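## Task

Remove the grey block marked 0, which sits just below the tower's top block, and place it flat on the table at least roughly two block widths from the tower. The rest of the tower must stay where it stood, with the top block lying flat and centred on what remains. At the end both blocks must be supported by what lies beneath them and not by the robot.

## Robot and tools

Robot: two six-joint arms with parallel grippers, left_arm and right_arm, facing each other across a table. left_arm's base is on the +y side at about (-0.015, +0.463, +0.039) m and right_arm's at about (-0.005, -0.460, +0.039) m. The names do not match image sides.

Frame: all positions, orientations, velocities and targets use the scene frame. Its origin is roughly between the bases, +z is up, and the table surface is at z = +0.020 m. end_effector_position is the point between the fingers, 3 to 4 cm behind the tips. The fingers point along the gripper's +x axis and close along its y axis; only the final 1.5 cm of each inner face is flat. Reported poses can be off by a few centimetres, more when an arm reaches far.

Row layout (shared by execute_actions and move): 14 numbers, each in [-1, 1]. The first 7 are left_arm's dx, dy, dz, rx, ry, rz, opening; the next 7 are right_arm's in the same order. dx, dy, dz and rx, ry, rz are offsets, not poses. They count from that arm's Hand target at the start of the action or move, along scene-frame axes. 1.0 equals 0.6 m of travel or 180 degrees of turn. rx, ry, rz form one rotation vector about the Hand target's position. Opening is absolute: +1 is fully open (0.080 m), -1 fully closed, and empty fingers touch near -0.78. An arm given six zero pose numbers gets nothing new, but its opening number is still a command, so repeat the current opening to keep it unchanged.

execute_actions(actions, cameras): actions is a list of actions. Each action is a table of up to 15 rows, one row per 1/30 s step; if shorter, its last row is held until step 15. Every row of an action counts from that action's starting Hand target, not from the previous row, and each new action starts from the updated target, so repeating an offset keeps moving. Images return only with an empty actions list or when cameras names them. An empty list also shows the scene number and task.

move(target, speed, blend, opening_speed, grip_force, blocking, cameras): target is one 14-number row or a list of up to 15 rows. All rows are offsets from the same starting Hand targets, not from the previous row. Paths are straight lines. speed is in m/s, 0.002 to 4.3, default 0.25; turn rate is capped at twice that in rad/s. The whole move is capped at 10 s. blend, in metres, rounds corners between listed targets; 0 means stop at each. opening_speed (0.2 or more, per second on the -1 to +1 scale) ramps the fingers. grip_force is newtons per finger pad, 8 to 34, and stays set until changed. blocking=false returns early while the move continues. The result adds a move: line: done (within 8 mm and 2 degrees), off_target, moving, held, fault or blocked (stopped far from target, usually by an obstacle). limits=paced means the pose was clipped; limits=held means steps were withheld. Paths do not avoid obstacles or the other arm. Faster moves lag and stray more and hit harder. Do not route a path near an arm's own base, since the elbow can whip round.

wait(seconds): 0 to 3600; sends no new commands and returns early if a running move ends. stop(): brakes a running move. zoom_image(camera, region): camera is cam_high, cam_low, cam_left_wrist or cam_right_wrist; region is [x0, y0, x1, y1] pixels of the latest image, at most 504 by 504. Images are 896x504. read_manual(section): licence texts only. finished_scene(scene): scene is 1 or 2; it ends the scene for good, and the goal must hold with the robot let go.

Results: Hand target is the last commanded pose after clipping, and the next offsets count from it. The gripper often rests short of it; send the remaining distance as an offset. grip_measured gives the finger opening on the command scale, accurate to about 2 mm. To hold a part, command roughly 0.08 below the reading at first contact; a smaller gap grips more gently. Joint torques and External joint torques are noisy and include friction and the weight of held objects. Tool commands shows current gripper commands. MOTOR HOT, FAULT and OVER-SPEED lines warn of trouble.

Control details: each step, commanded orientation is limited to within 32 degrees of the measured one. Friction and weight can leave the gripper low, short or tilted, so check position and orientation after each motion and correct any tilt. Small moves may fail or drift sideways. A gripper needs about 0.6 s to close fully.

Avoid: knocking the tower over, dropping blocks, or releasing a block while it is moving. Avoid slamming or pressing hard into the table or fixed objects, and any contact between the two arms, which can fail the scene. Do not pinch the other arm's fingers or strain a wrist camera cable. Keep anything from leaving the table. Avoid far targets in one step, which can trigger an over-speed fault. A contact torque reaching a joint's load limit stops that arm for 10 s. The limits in N m are waist 17, shoulder 21.1, elbow 21, wrist pitch 5.55, wrist yaw 5.53, wrist roll 5.19. Long pushing, heavy holding or stretched-out poses heat motors; at 95 °C the arm is stopped. To end a press, send the target back past the gripper. Smooth, quick, low-effort motion is preferred.

Each tool is called after "Request:" by a JSON object that holds its "api" and its "payload".

## Session

Request:
{"api": "execute_actions", "payload": {"actions": []}}

Scene clock: 0.00 s.
left_arm: end_effector_position=(+0.3726, +0.3654, +0.2048) grip_measured=+1.000 end_effector_quat_wxyz=(+0.935, +0.085, +0.313, -0.142) | right_arm: end_effector_position=(-0.2313, -0.2252, +0.4041) grip_measured=+1.000 end_effector_quat_wxyz=(+0.641, -0.374, -0.016, +0.670)
Joint positions: left_arm=[1.325 1.433 0.927 -0.15 0.028 0.111 0.08] | right_arm=[1.157 1.555 1.857 -1.393 0.998 0.408 0.08]
Joint velocities: within noise
Joint torques (N m): no reading
External joint torques (N m): no reading
Motor temperatures (°C): left_arm=[28 33 30 27 31 35] | right_arm=[30 26 27 32 35 31]
Heat: left arm: hottest wrist roll 35 °C (+0.0 °C/min); right arm: hottest wrist yaw 35 °C (+0.0 °C/min).
Hand target: left_arm +0.3729, +0.3653, +0.2058; +0.936, +0.085, +0.312, -0.142 | right_arm -0.2307, -0.2253, +0.4060; +0.642, -0.371, -0.015, +0.670
Tool commands: left_gripper/opening=+1.0 right_gripper/opening=+1.0

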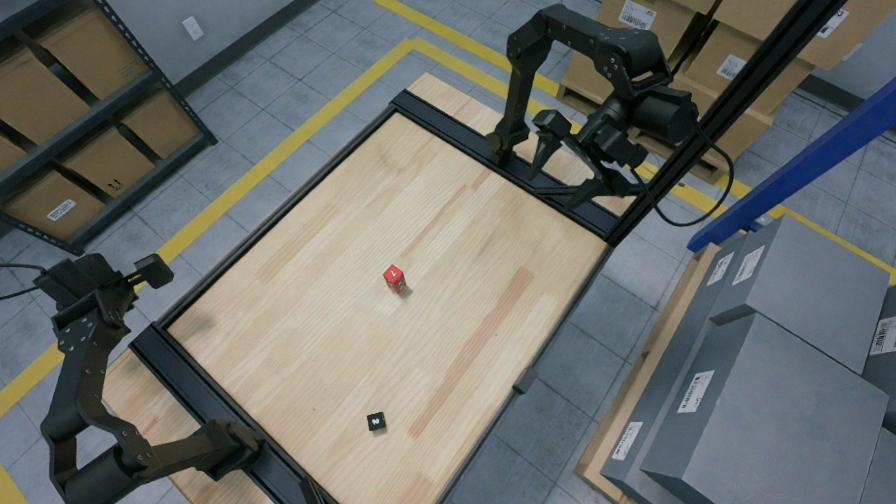

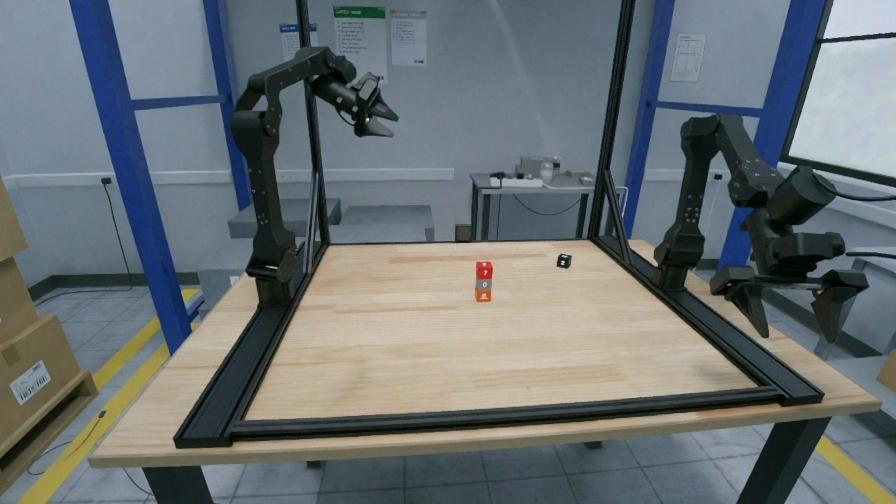

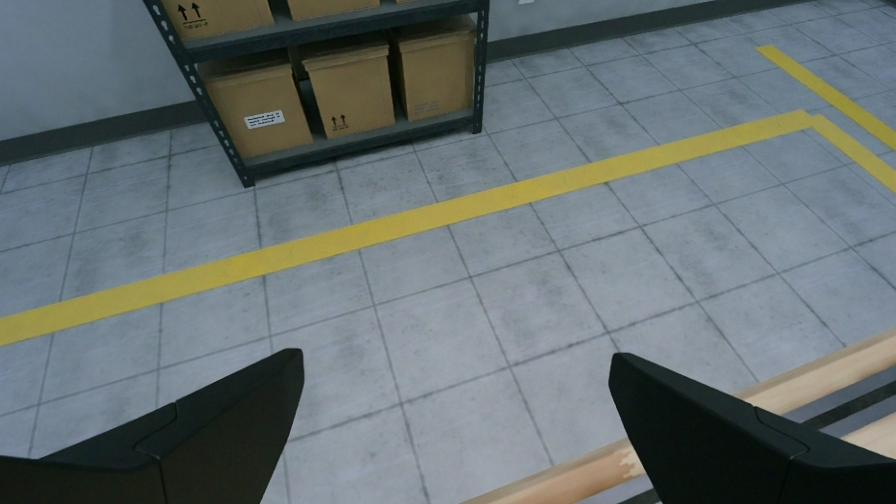

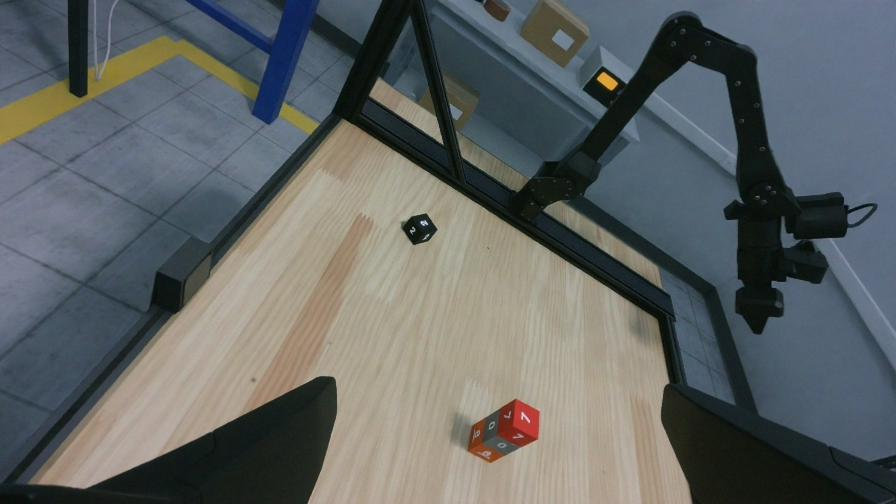

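Request:
{"api": "move", "payload": {"target": [0,0,0,0,0,0,1,0.4,0.342,-0.17,-0.322,0.121,-0.14,1], "speed": 0.5, "cameras": ["cam_right_wrist","cam_low"]}}

Scene clock: 16.67 s.
left_arm: end_effector_position=(+0.3726, +0.3654, +0.2048) grip_measured=+1.000 end_effector_quat_wxyz=(+0.935, +0.085, +0.313, -0.142) | right_arm: end_effector_position=(+0.0092, -0.0235, +0.3029) grip_measured=+1.000 end_effector_quat_wxyz=(+0.588, -0.401, +0.396, +0.580)
Joint positions: left_arm=[1.325 1.433 0.927 -0.15 0.028 0.111 0.08] | right_arm=[-0.039 2.045 2.34 -1.493 0.003 -0.028 0.08]
Joint torques (N m): left_arm=[0.02 -4.59 6.92 1.88 -0.01 0] | right_arm=[-0.17 -6.82 6.86 1.41 -0.09 -0.12]
External joint torques (N m): left_arm=[0.01 1.18 0.11 0.33 -0.02 0.01] | right_arm=[-0.21 1.86 1.56 0.51 -0.08 -0.12]
Motor temperatures (°C): left_arm=[28 35 33 32 31 35] | right_arm=[30 27 30 33 35 31]
Heat: left arm: hottest shoulder 35 °C (+7.2 °C/min); right arm: hottest wrist yaw 35 °C (+0.0 °C/min).
Hand target: left_arm +0.3729, +0.3653, +0.2058; +0.936, +0.085, +0.312, -0.142 | right_arm +0.0093, -0.0201, +0.3041; +0.501, -0.499, +0.500, +0.500
Off the commanded pose: left_arm 0.001 m, 0 deg | right_arm 0.004 m, 21 deg.
joint sent to its limit (right arm) — joint 3 (elbow), upper limit, where the elbow is as straight as it goes. The joint targets are off in orientation, not in position.
move: off_target (right_arm)
Images, in order (width x height): cam_low 896x504, cam_right_wrist 896x504.

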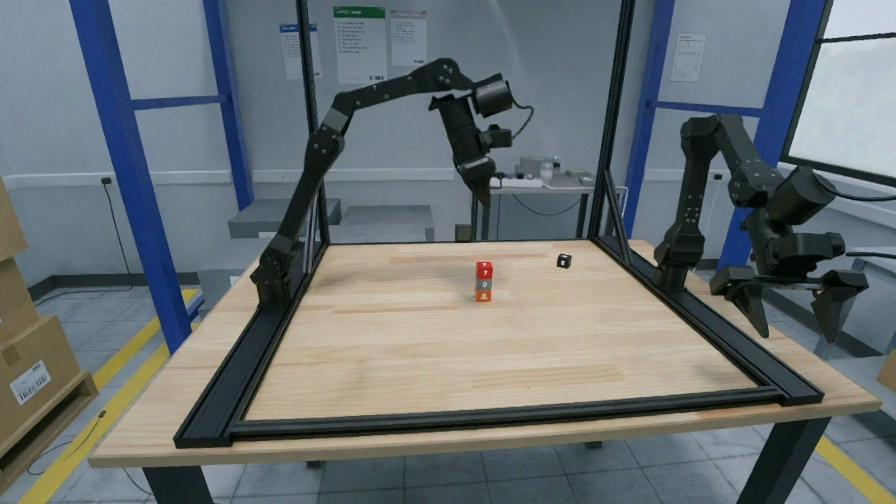

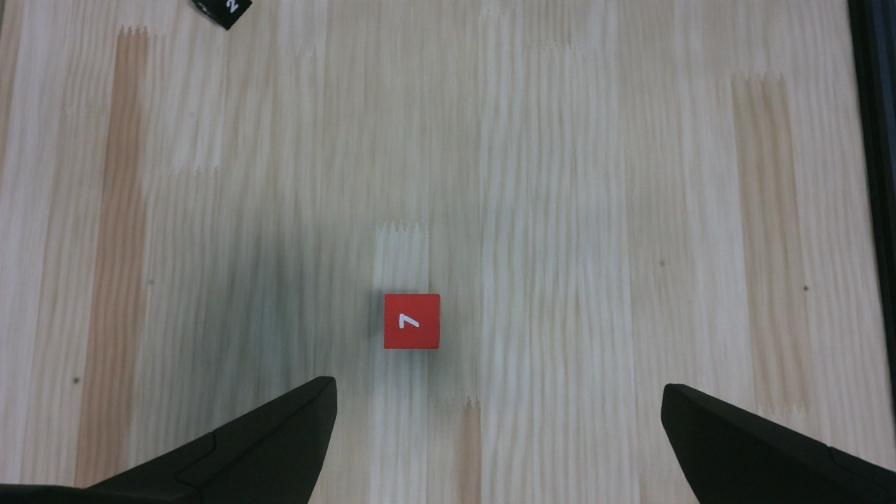

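Request:
{"api": "move", "payload": {"target": [0,0,0,0,0,0,1,-0.0588,0.0385,-0.18,0,0,0,0.5], "speed": 0.3, "cameras": ["all"]}}

Scene clock: 23.57 s.
left_arm: end_effector_position=(+0.3726, +0.3654, +0.2048) grip_measured=+1.000 end_effector_quat_wxyz=(+0.935, +0.085, +0.313, -0.142) | right_arm: end_effector_position=(-0.0249, +0.0004, +0.1967) grip_measured=+0.503 end_effector_quat_wxyz=(+0.527, -0.471, +0.470, +0.529)
Joint positions: left_arm=[1.325 1.433 0.927 -0.15 0.028 0.111 0.08] | right_arm=[0.037 2.293 2.346 -1.508 0.004 0.042 0.058]
Joint torques (N m): left_arm=[0.08 -4.69 7.01 1.86 -0.01 -0.01] | right_arm=[0.06 -8.39 6.59 0.93 -0.09 0.18]
External joint torques (N m): left_arm=[0.08 1.05 0.18 0.3 -0.02 -0.01] | right_arm=[0.16 2.07 1.1 0.42 -0.1 0.17]
Heat: left arm: hottest shoulder 35 °C (+5.1 °C/min); right arm: hottest wrist yaw 35 °C (+0.0 °C/min).
Hand target: left_arm +0.3729, +0.3653, +0.2058; +0.936, +0.085, +0.312, -0.142 | right_arm -0.0259, +0.0030, +0.1959; +0.501, -0.499, +0.500, +0.500
Off the commanded pose: left_arm 0.001 m, 0 deg | right_arm 0.003 m, 7 deg.
joint sent to its limit (right arm) — joint 3 (elbow), upper limit, where the elbow is as straight as it goes. The joint targets are off in orientation, not in position.
move: off_target (right_arm)

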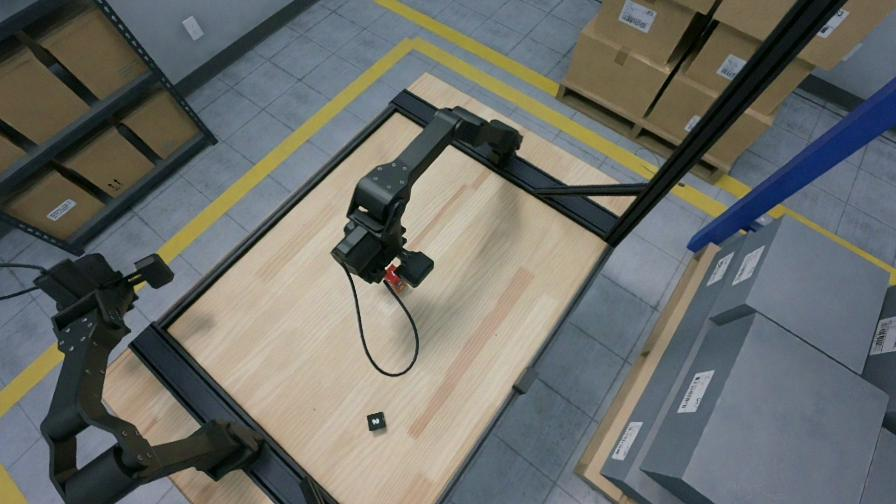

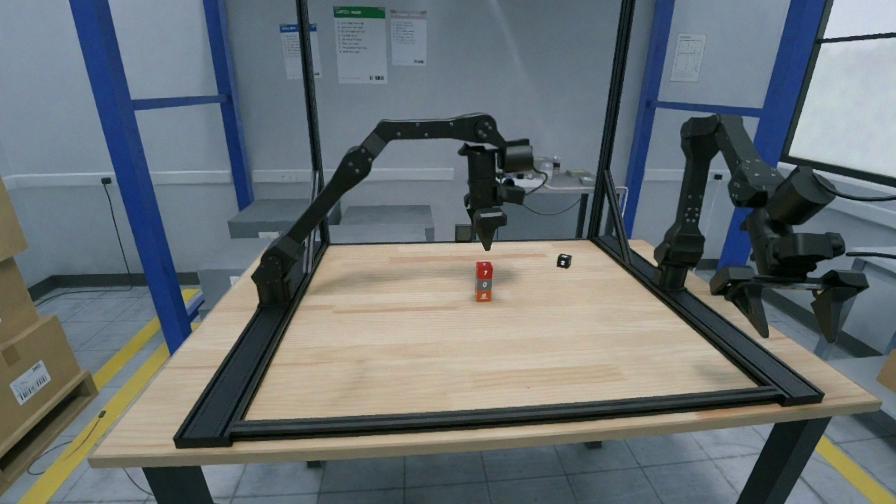

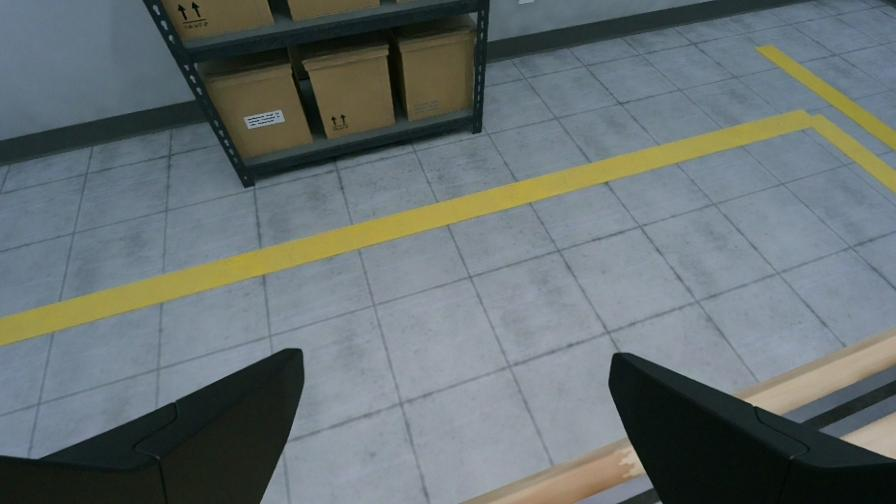

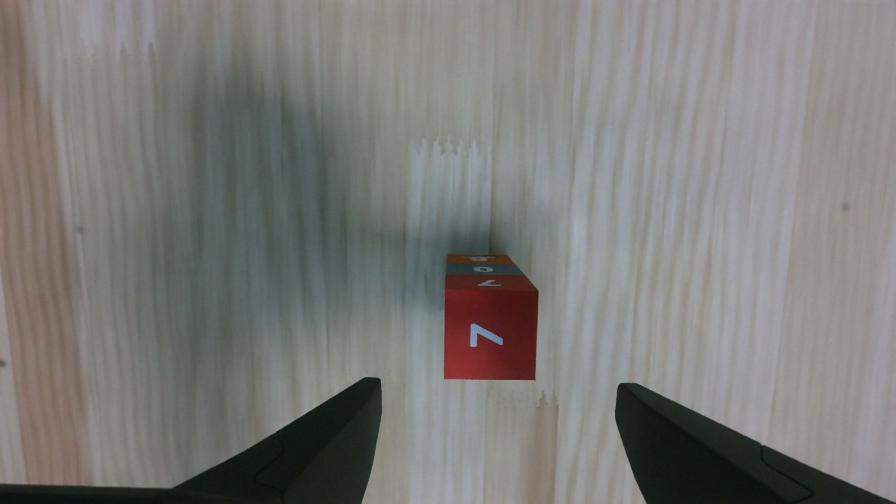

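Request:
{"api": "move", "payload": {"target": [0,0,0,0,0,0,1,0,0.006,-0.113,0,0,0,0.5], "speed": 0.2, "cameras": ["cam_low","cam_right_wrist","cam_high"]}}

Request:
{"api": "zoom_image", "payload": {"camera": "cam_low", "region": [420, 200, 548, 320]}}

Scene clock: 29.40 s.
left_arm: end_effector_position=(+0.3726, +0.3654, +0.2048) grip_measured=+1.000 end_effector_quat_wxyz=(+0.935, +0.085, +0.313, -0.142) | right_arm: end_effector_position=(-0.0253, +0.0054, +0.1295) grip_measured=+0.503 end_effector_quat_wxyz=(+0.500, -0.502, +0.498, +0.500)
Joint positions: left_arm=[1.325 1.433 0.927 -0.15 0.028 0.111 0.08] | right_arm=[0.037 2.404 2.273 -1.44 0.003 0.042 0.058]
Joint torques (N m): left_arm=[0.14 -4.68 7.02 1.88 -0.01 0.01] | right_arm=[0.04 -8.85 6.41 0.72 -0.1 0.14]
External joint torques (N m): left_arm=[0.15 1.04 0.19 0.31 -0.03 0.01] | right_arm=[-0.02 2.17 0.9 0.39 -0.11 0.14]
Heat: left arm: hottest shoulder 36 °C (+6.1 °C/min); right arm: hottest wrist yaw 35 °C (+0.0 °C/min).
Hand target: left_arm +0.3729, +0.3653, +0.2058; +0.936, +0.085, +0.312, -0.142 | right_arm -0.0260, +0.0066, +0.1282; +0.501, -0.499, +0.500, +0.500
Off the commanded pose: left_arm 0.001 m, 0 deg | right_arm 0.002 m, 0 deg.
move: done
Images, in order (width x height): cam_high 896x504, cam_low 896x504, cam_right_wrist 896x504.

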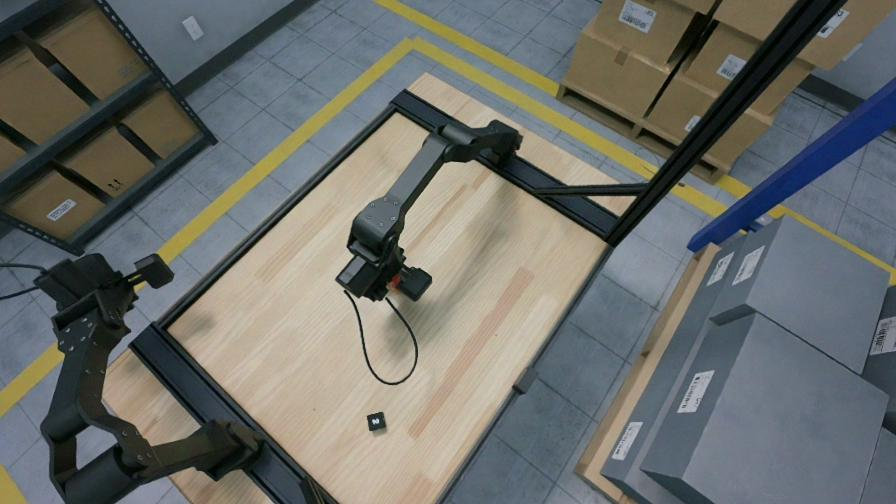

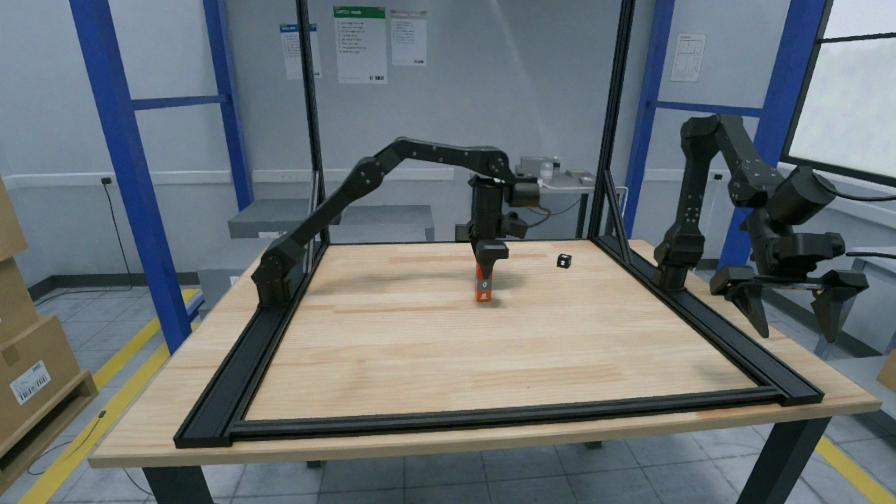

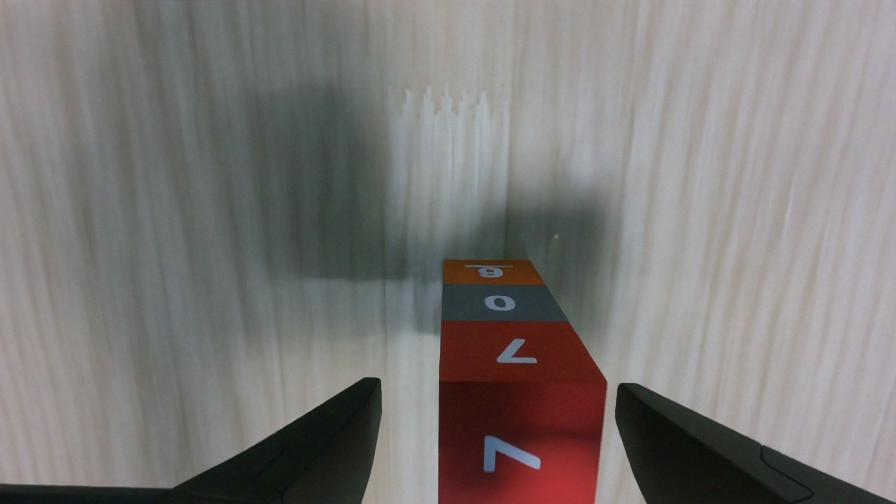

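Scaled by 3.938.

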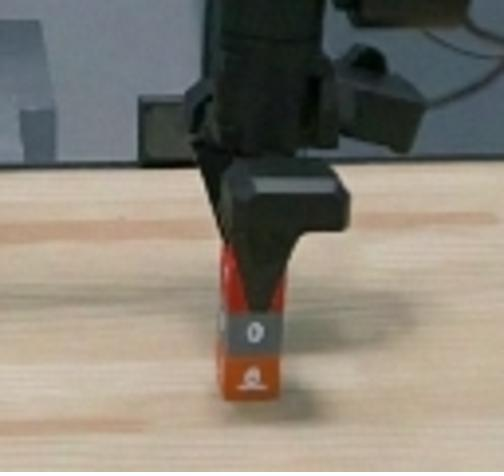

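Request:
{"api": "move", "payload": {"target": [[0,0,0,0,0,0,1,0.005,-0.001,0.005,0,0,0,0.5],[0,0,0,0,0,0,1,0.005,-0.001,0.005,0,0,0,-0.35],[0,0,0,0,0,0,1,0.005,-0.001,0.022,0,0,0,-0.35]], "speed": 0.1, "opening_speed": 0.7, "cameras": ["cam_low","cam_right_wrist"]}}

Request:
{"api": "zoom_image", "payload": {"camera": "cam_low", "region": [420, 200, 548, 320]}}

Scene clock: 40.90 s.
left_arm: end_effector_position=(+0.3726, +0.3654, +0.2048) grip_measured=+1.000 end_effector_quat_wxyz=(+0.935, +0.085, +0.313, -0.142) | right_arm: end_effector_position=(-0.0237, +0.0045, +0.1433) grip_measured=-0.108 end_effector_quat_wxyz=(+0.502, -0.500, +0.499, +0.500)
Joint positions: left_arm=[1.325 1.433 0.927 -0.15 0.028 0.111 0.08] | right_arm=[0.034 2.405 2.33 -1.492 0.003 0.042 0.03]
Joint torques (N m): left_arm=[0.11 -4.62 6.98 1.88 -0.02 0] | right_arm=[-0.28 -8.3 7.16 0.35 -0.07 -0.11]
External joint torques (N m): left_arm=[0.08 1.12 0.16 0.32 -0.03 0] | right_arm=[-0.28 2.6 1.73 0.03 -0.08 -0.11]
Motor temperatures (°C): left_arm=[28 36 35 36 31 35] | right_arm=[30 33 32 33 35 31]
Heat: left arm: hottest shoulder 36 °C (+4.4 °C/min); right arm: hottest wrist yaw 35 °C (+0.0 °C/min).
Hand target: left_arm +0.3729, +0.3653, +0.2058; +0.936, +0.085, +0.312, -0.142 | right_arm -0.0229, +0.0060, +0.1415; +0.501, -0.499, +0.500, +0.500
Off the commanded pose: left_arm 0.001 m, 0 deg | right_arm 0.003 m, 0 deg.
move: done

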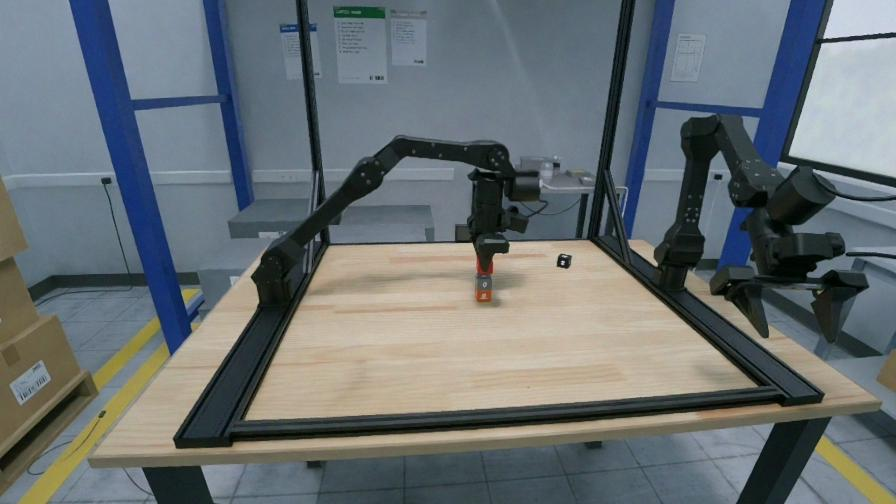

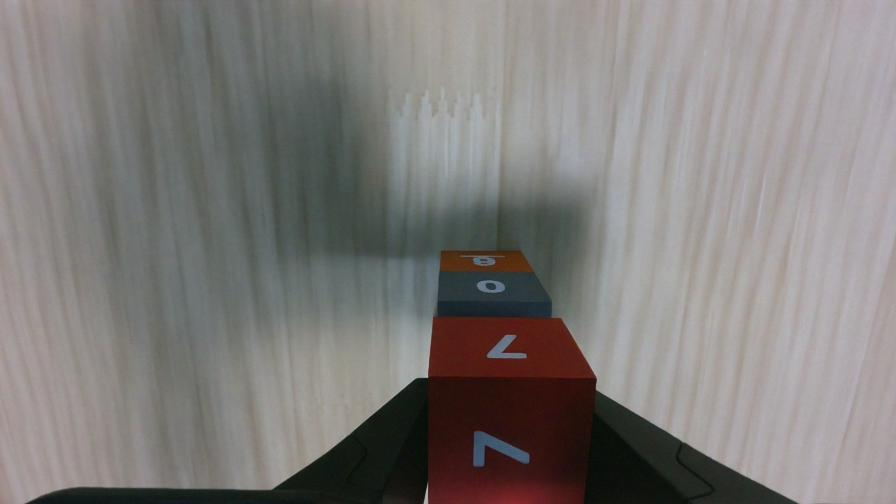

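Scaled by 3.938.

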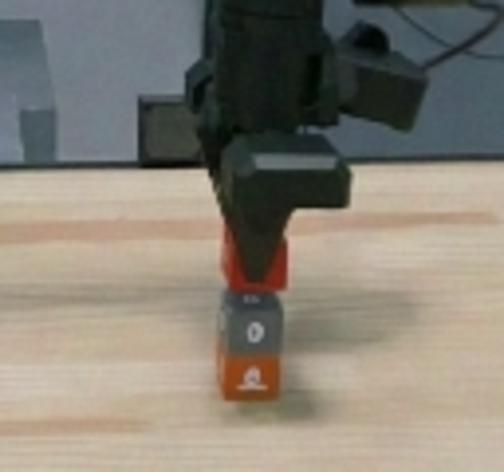

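Request:
{"api": "move", "payload": {"target": [[0,0,0,0,0,0,1,0,0,0.045,0,0,0,-0.35],[0,0,0,0,0,0,1,0,-0.167,0.03,0,0,0,-0.35],[0,0,0,0,0,0,1,0,-0.167,-0.105,0,0,0,-0.35],[0,0,0,0,0,0,1,0,-0.167,-0.124,0,0,0,-0.35]], "speed": [0.2,0.25,0.2,0.05], "blend": [0.02,0.02,0.004,0], "cameras": ["cam_low"]}}

Request:
{"api": "zoom_image", "payload": {"camera": "cam_low", "region": [370, 200, 530, 330]}}

Scene clock: 48.23 s.
left_arm: end_effector_position=(+0.3726, +0.3654, +0.2048) grip_measured=+1.000 end_effector_quat_wxyz=(+0.935, +0.085, +0.313, -0.142) | right_arm: end_effector_position=(-0.0216, -0.0923, +0.0719) grip_measured=-0.108 end_effector_quat_wxyz=(+0.504, -0.497, +0.496, +0.503)
Joint positions: left_arm=[1.325 1.433 0.927 -0.15 0.028 0.111 0.08] | right_arm=[0.039 2.003 1.388 -0.943 0.003 0.046 0.03]
Joint torques (N m): left_arm=[0.13 -4.59 7.01 1.86 0 0] | right_arm=[0.29 -6.02 4.77 0.76 -0.1 0.15]
External joint torques (N m): left_arm=[0.13 1.12 0.19 0.29 -0.01 0] | right_arm=[0.35 2.39 -0.5 0.4 -0.11 0.15]
Heat: left arm: hottest shoulder 37 °C (+5.0 °C/min); right arm: hottest shoulder 35 °C (+11.2 °C/min).
Hand target: left_arm +0.3729, +0.3653, +0.2058; +0.936, +0.085, +0.312, -0.142 | right_arm -0.0229, -0.0942, +0.0670; +0.501, -0.499, +0.500, +0.500
Off the commanded pose: left_arm 0.001 m, 0 deg | right_arm 0.005 m, 1 deg.
move: done; blend cut to 0.0135 m at target 1

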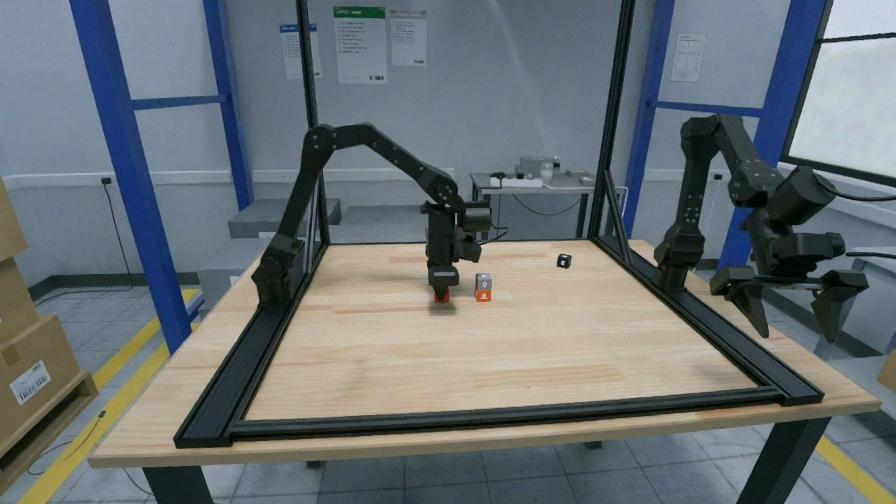

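Scaled by 3.150.

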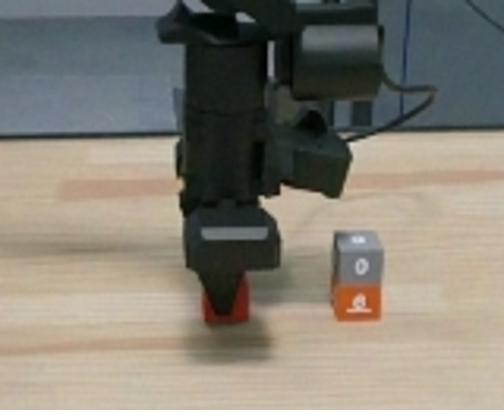

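Request:
{"api": "move", "payload": {"target": [[0,0,0,0,0,0,1,0,0,0.005,0,0,0,0.5],[0,0,0,0,0,0,1,0,0,0.15,0,0,0,0.5],[0,0,0,0,0,0,1,0,0.167,0.15,0,0,0,0.5],[0,0,0,0,0,0,1,0,0.167,0.057,0,0,0,0.5]], "speed": [0.1,0.25,0.25,0.15], "blend": [0,0.02,0.02,0], "opening_speed": 1.5, "cameras": ["cam_low","cam_right_wrist"]}}

Request:
{"api": "zoom_image", "payload": {"camera": "cam_low", "region": [400, 220, 528, 330]}}

Scene clock: 54.57 s.
left_arm: end_effector_position=(+0.3726, +0.3654, +0.2048) grip_measured=+1.000 end_effector_quat_wxyz=(+0.935, +0.085, +0.313, -0.142) | right_arm: end_effector_position=(-0.0238, +0.0064, +0.1058) grip_measured=+0.497 end_effector_quat_wxyz=(+0.504, -0.497, +0.498, +0.501)
Joint positions: left_arm=[1.325 1.433 0.927 -0.15 0.028 0.111 0.08] | right_arm=[0.034 2.389 2.152 -1.324 0.003 0.044 0.057]
Joint torques (N m): left_arm=[0.11 -4.71 7.06 1.87 0 -0.01] | right_arm=[-0.34 -8.67 5.17 0.81 -0.03 -0.15]
External joint torques (N m): left_arm=[0.14 0.99 0.31 0.33 -0.02 -0.01] | right_arm=[-0.24 2.4 -0.4 0.48 -0.05 -0.15]
Heat: left arm: hottest wrist pitch 38 °C (+12.1 °C/min); right arm: hottest shoulder 36 °C (+11.0 °C/min).
Hand target: left_arm +0.3729, +0.3653, +0.2058; +0.936, +0.085, +0.312, -0.142 | right_arm -0.0229, +0.0059, +0.1011; +0.501, -0.499, +0.500, +0.500
Off the commanded pose: left_arm 0.001 m, 0 deg | right_arm 0.005 m, 1 deg.
move: done

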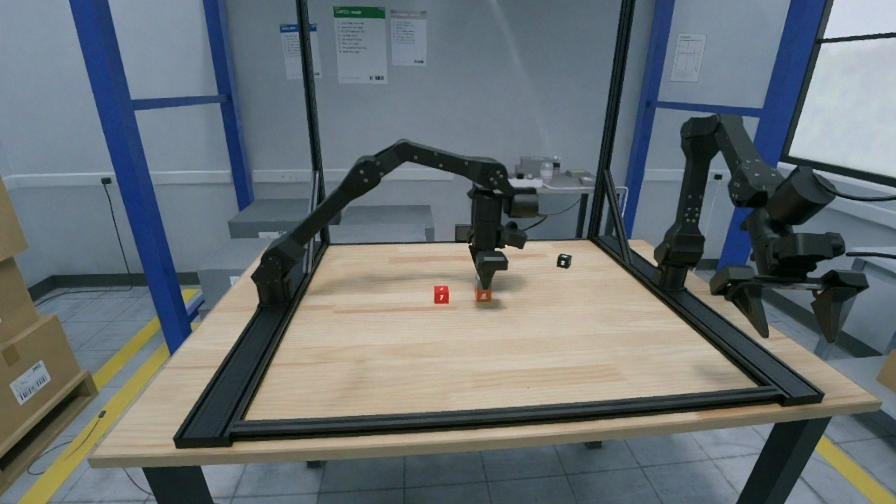

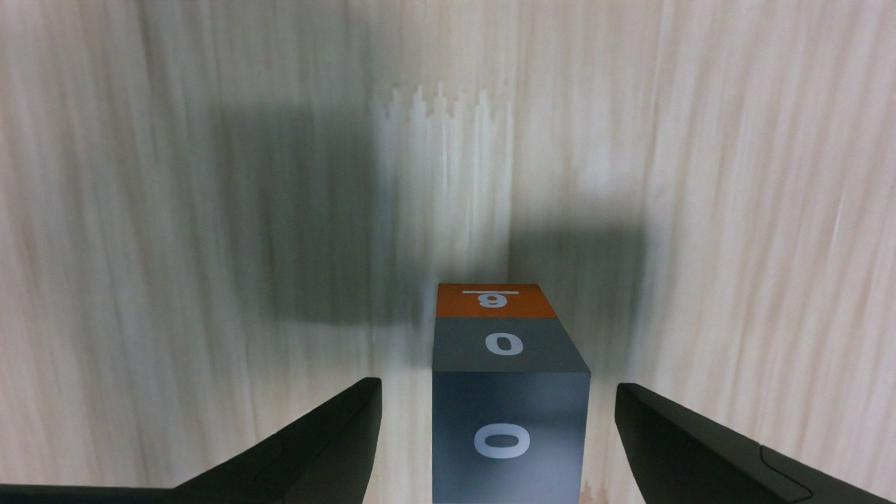

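Scaled by 3.938.

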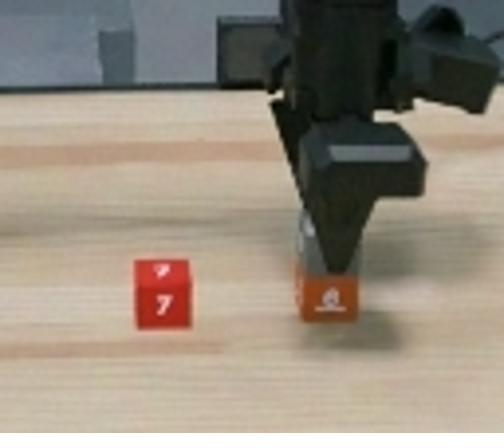

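Request:
{"api": "move", "payload": {"target": [[0,0,0,0,0,0,1,0,0,0,0,0,0,-0.35],[0,0,0,0,0,0,1,0,0,0.08,0,0,0,-0.35],[0,0,0,0,0,0,1,0.233,-0.03,0.07,0,0,0,-0.35],[0,0,0,0,0,0,1,0.233,-0.03,-0.035,0,0,0,-0.35],[0,0,0,0,0,0,1,0.233,-0.03,-0.052,0,0,0,-0.35]], "speed": [0.1,0.15,0.25,0.2,0.05], "blend": [0,0.015,0.015,0.004,0], "opening_speed": 0.9, "cameras": ["cam_low"]}}

Request:
{"api": "zoom_image", "payload": {"camera": "cam_low", "region": [400, 220, 540, 340]}}

Scene clock: 60.73 s.
left_arm: end_effector_position=(+0.3726, +0.3654, +0.2048) grip_measured=+1.000 end_effector_quat_wxyz=(+0.935, +0.085, +0.313, -0.142) | right_arm: end_effector_position=(+0.1171, -0.0095, +0.0763) grip_measured=-0.112 end_effector_quat_wxyz=(+0.506, -0.497, +0.495, +0.502)
Joint positions: left_arm=[1.325 1.433 0.927 -0.15 0.028 0.111 0.08] | right_arm=[-0.271 2.389 2.036 -1.201 0.002 -0.261 0.03]
Joint torques (N m): left_arm=[0.07 -4.6 6.97 1.9 0 0] | right_arm=[0.03 -8.66 4.72 0.77 -0.11 -0.1]
External joint torques (N m): left_arm=[0.05 1.3 0 0.29 -0.01 0.01] | right_arm=[0.03 2.17 -0.74 0.42 -0.1 -0.1]
Motor temperatures (°C): left_arm=[28 37 36 38 31 35] | right_arm=[30 38 32 32 35 31]
Heat: left arm: hottest wrist pitch 38 °C (+10.0 °C/min); right arm: hottest shoulder 38 °C (+12.1 °C/min).
Hand target: left_arm +0.3729, +0.3653, +0.2058; +0.936, +0.085, +0.312, -0.142 | right_arm +0.1169, -0.0121, +0.0701; +0.501, -0.499, +0.500, +0.500
Off the commanded pose: left_arm 0.001 m, 0 deg | right_arm 0.007 m, 1 deg.
move: done

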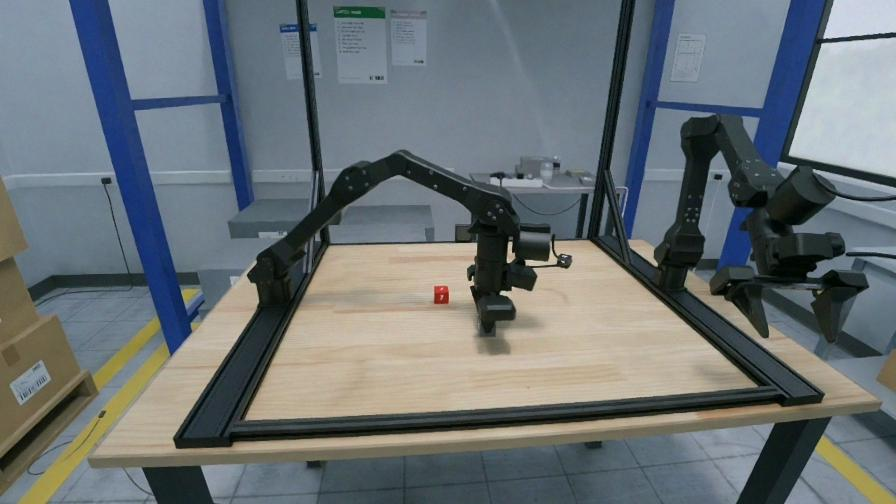

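Scaled by 3.600.

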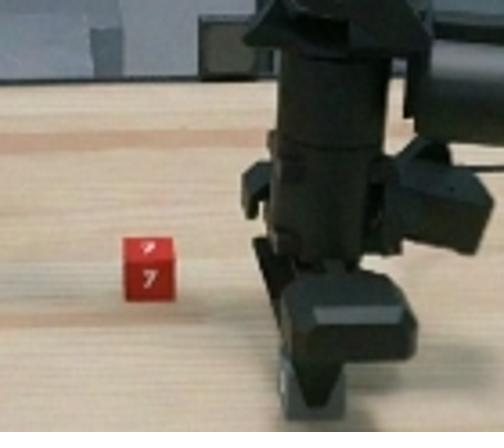

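Request:
{"api": "move", "payload": {"target": [[0,0,0,0,0,0,1,0,0,0.003,0,0,0,0.5],[0,0,0,0,0,0,1,0,0,0.15,0,0,0,0.5],[0,0,0,0,0,0,1,-0.233,-0.137,0.12,0,0,0,0.5],[0,0,0,0,0,0,1,-0.233,-0.137,-0.005,0,0,0,0.5],[0,0,0,0,0,0,1,-0.233,-0.137,-0.005,0,0,0,-0.35]], "speed": [0.1,0.3,0.3,0.18,0.1], "blend": [0,0.03,0.03,0,0], "opening_speed": 1.2, "cameras": ["cam_low","cam_high"]}}

Request:
{"api": "zoom_image", "payload": {"camera": "cam_low", "region": [400, 220, 540, 340]}}

Scene clock: 67.40 s.
left_arm: end_effector_position=(+0.3726, +0.3654, +0.2048) grip_measured=+1.000 end_effector_quat_wxyz=(+0.935, +0.085, +0.313, -0.142) | right_arm: end_effector_position=(-0.0230, -0.0928, +0.0706) grip_measured=-0.114 end_effector_quat_wxyz=(+0.502, -0.498, +0.497, +0.504)
Joint positions: left_arm=[1.325 1.433 0.927 -0.15 0.028 0.111 0.08] | right_arm=[0.042 2.006 1.387 -0.941 0 0.046 0.03]
Joint torques (N m): left_arm=[0.07 -4.63 6.95 1.9 0 -0.01] | right_arm=[0.04 -6.28 4.93 0.71 0.05 0.16]
External joint torques (N m): left_arm=[0.05 1.13 0.1 0.32 -0.01 -0.01] | right_arm=[0.02 2.04 -0.22 0.39 0.05 0.16]
Heat: left arm: hottest wrist pitch 38 °C (+8.1 °C/min); right arm: hottest shoulder 39 °C (+13.1 °C/min).
Hand target: left_arm +0.3729, +0.3653, +0.2058; +0.936, +0.085, +0.312, -0.142 | right_arm -0.0230, -0.0942, +0.0670; +0.501, -0.499, +0.500, +0.500
Off the commanded pose: left_arm 0.001 m, 0 deg | right_arm 0.004 m, 1 deg.
move: done
Images, in order (width x height): cam_high 896x504, cam_low 896x504.

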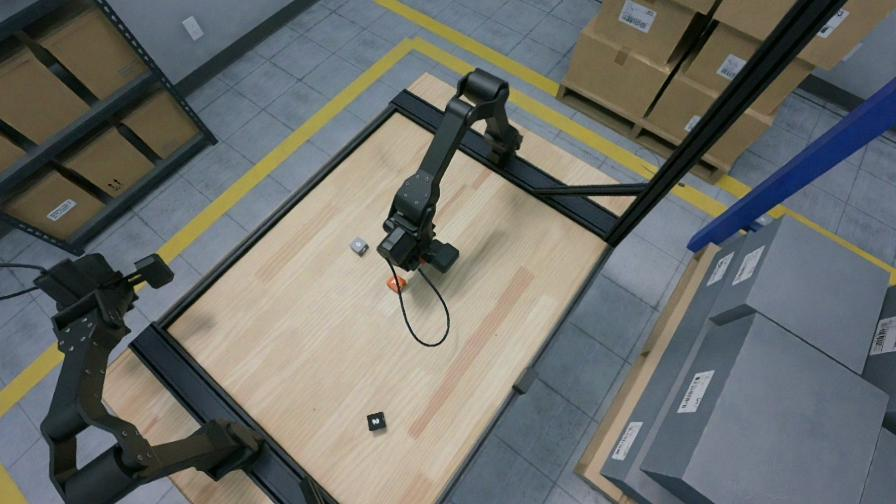

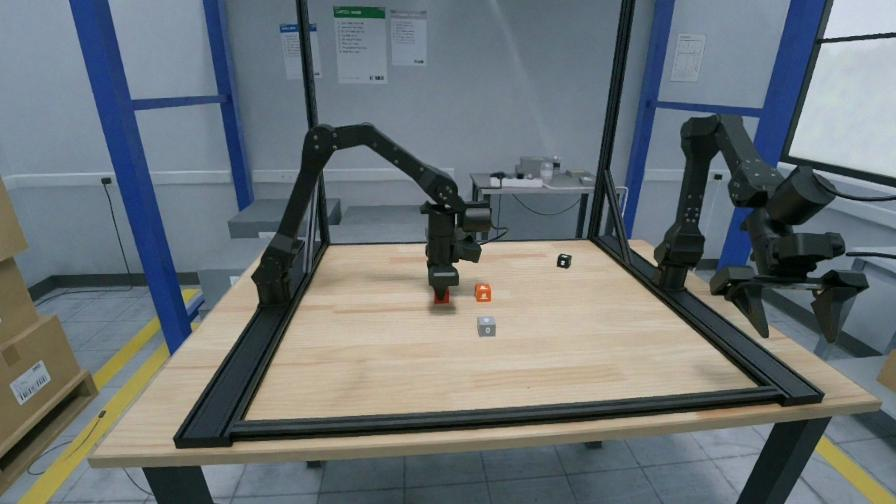

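Scaled by 3.600.

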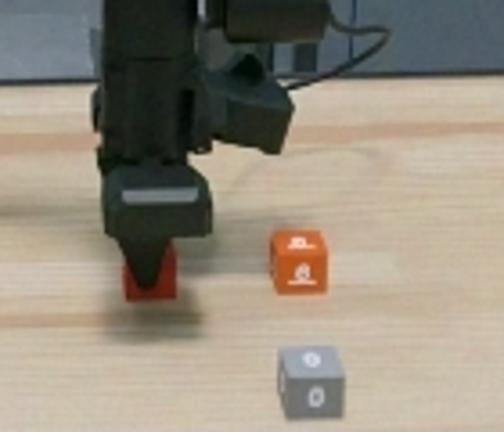

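Request:
{"api": "move", "payload": {"target": [[0,0,0,0,0,0,1,0,0,0.13,0,0,0,-0.35],[0,0,0,0,0,0,1,0,0.167,0.12,0,0,0,-0.35],[0,0,0,0,0,0,1,0,0.167,0.061,0,0,0,-0.35]], "speed": [0.15,0.2,0.08], "blend": [0.02,0.01,0], "cameras": ["cam_low","cam_right_wrist"]}}

Request:
{"api": "zoom_image", "payload": {"camera": "cam_low", "region": [450, 240, 520, 320]}}

Scene clock: 74.60 s.
left_arm: end_effector_position=(+0.3726, +0.3654, +0.2048) grip_measured=+1.000 end_effector_quat_wxyz=(+0.935, +0.085, +0.313, -0.142) | right_arm: end_effector_position=(-0.0243, +0.0066, +0.1089) grip_measured=-0.114 end_effector_quat_wxyz=(+0.503, -0.496, +0.498, +0.503)
Joint positions: left_arm=[1.325 1.433 0.927 -0.15 0.028 0.111 0.08] | right_arm=[0.034 2.387 2.162 -1.334 0 0.044 0.03]
Joint torques (N m): left_arm=[0.13 -4.62 7.01 1.87 0 -0.01] | right_arm=[-0.3 -8.76 5.29 0.78 0.04 -0.11]
External joint torques (N m): left_arm=[0.13 1.14 0.16 0.3 -0.01 -0.01] | right_arm=[-0.24 2.34 -0.3 0.43 0.02 -0.11]
Heat: left arm: hottest wrist pitch 39 °C (+7.0 °C/min); right arm: hottest shoulder 38 °C (+11.1 °C/min).
Hand target: left_arm +0.3729, +0.3653, +0.2058; +0.936, +0.085, +0.312, -0.142 | right_arm -0.0230, +0.0060, +0.1036; +0.501, -0.499, +0.500, +0.500
Off the commanded pose: left_arm 0.001 m, 0 deg | right_arm 0.005 m, 1 deg.
move: done

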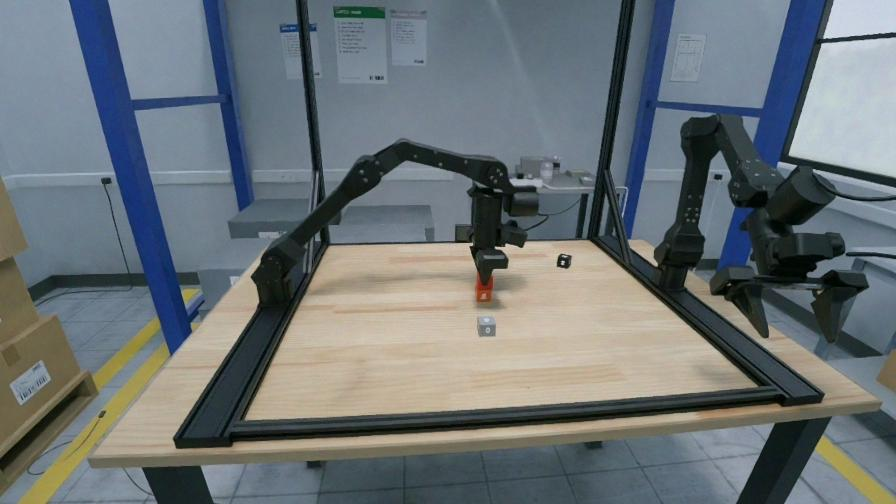

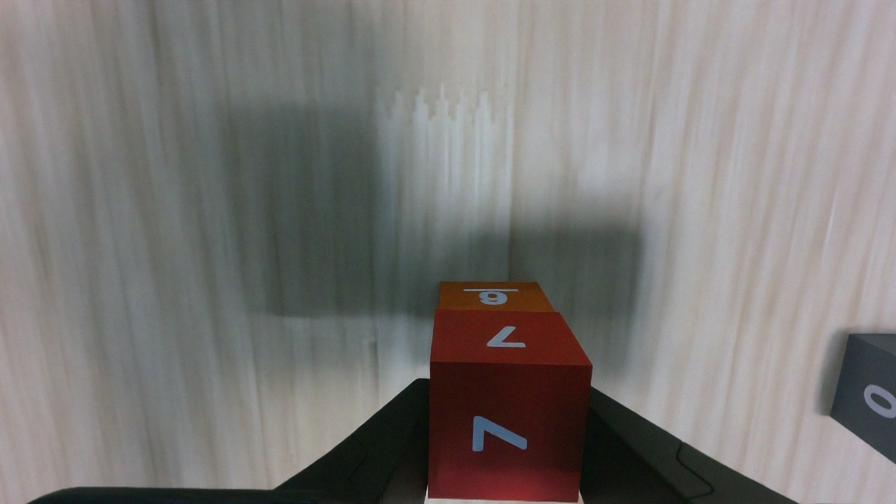

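Scaled by 6.300.

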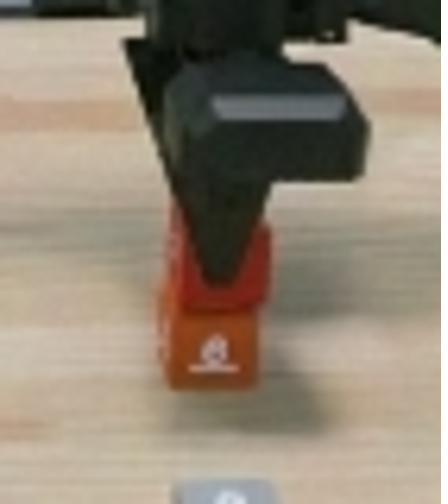

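Request:
{"api": "move", "payload": {"target": [[0,0,0,0,0,0,1,0.001,-0.005,-0.003,0,0,0,-0.35],[0,0,0,0,0,0,1,0.001,-0.005,-0.0125,0,0,0,-0.35]], "speed": 0.05, "cameras": ["cam_low","cam_right_wrist"]}}

Request:
{"api": "zoom_image", "payload": {"camera": "cam_low", "region": [450, 240, 520, 320]}}

Scene clock: 78.37 s.
left_arm: end_effector_position=(+0.3726, +0.3654, +0.2048) grip_measured=+1.000 end_effector_quat_wxyz=(+0.935, +0.085, +0.313, -0.142) | right_arm: end_effector_position=(-0.0235, +0.0052, +0.1017) grip_measured=-0.112 end_effector_quat_wxyz=(+0.504, -0.496, +0.497, +0.503)
Joint positions: left_arm=[1.325 1.433 0.927 -0.15 0.028 0.111 0.08] | right_arm=[0.033 2.378 2.117 -1.296 0 0.042 0.03]
Joint torques (N m): left_arm=[0.07 -4.67 6.91 1.88 -0.02 -0.01] | right_arm=[-0.1 -9.12 4.08 0.98 0.01 -0.11]
External joint torques (N m): left_arm=[0.08 1.07 0.09 0.31 -0.04 -0.01] | right_arm=[0.07 1.99 -1.56 0.62 0 -0.11]
Heat: left arm: hottest wrist pitch 39 °C (+6.1 °C/min); right arm: hottest shoulder 38 °C (+10.1 °C/min).
Hand target: left_arm +0.3729, +0.3653, +0.2058; +0.936, +0.085, +0.312, -0.142 | right_arm -0.0223, +0.0030, +0.0962; +0.501, -0.499, +0.500, +0.500
Off the commanded pose: left_arm 0.001 m, 0 deg | right_arm 0.006 m, 1 deg.
move: done

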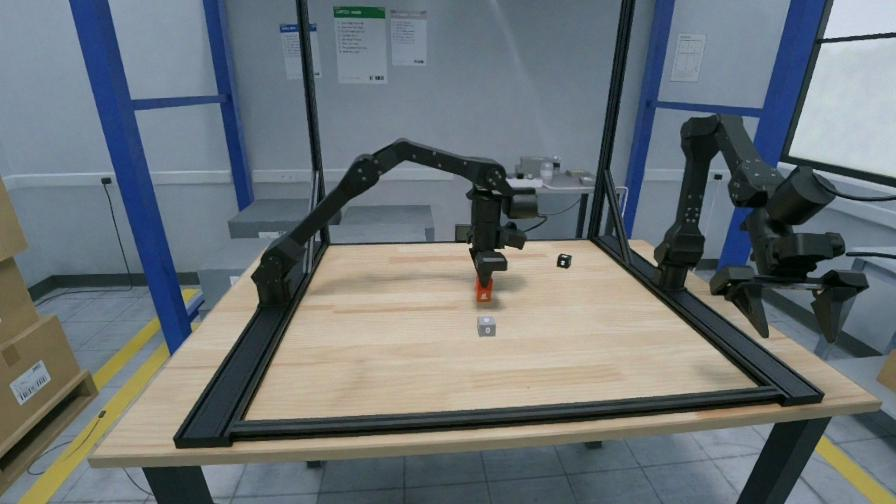

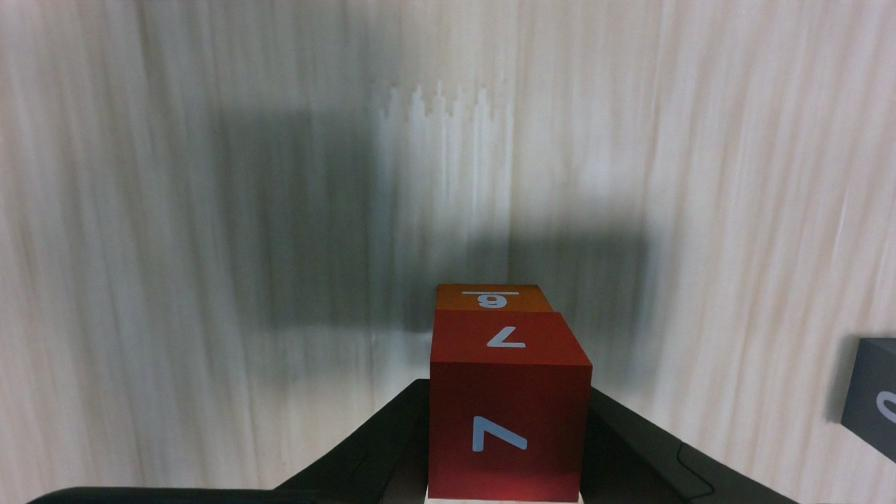

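Scaled by 6.300.

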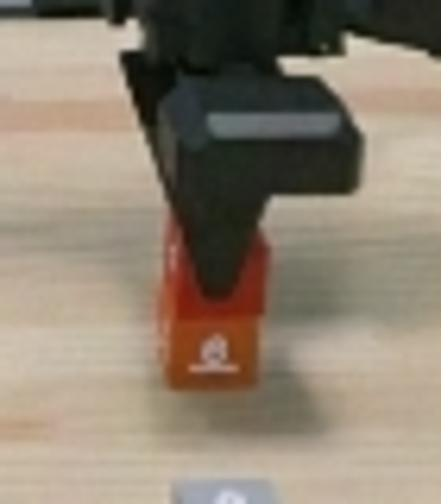

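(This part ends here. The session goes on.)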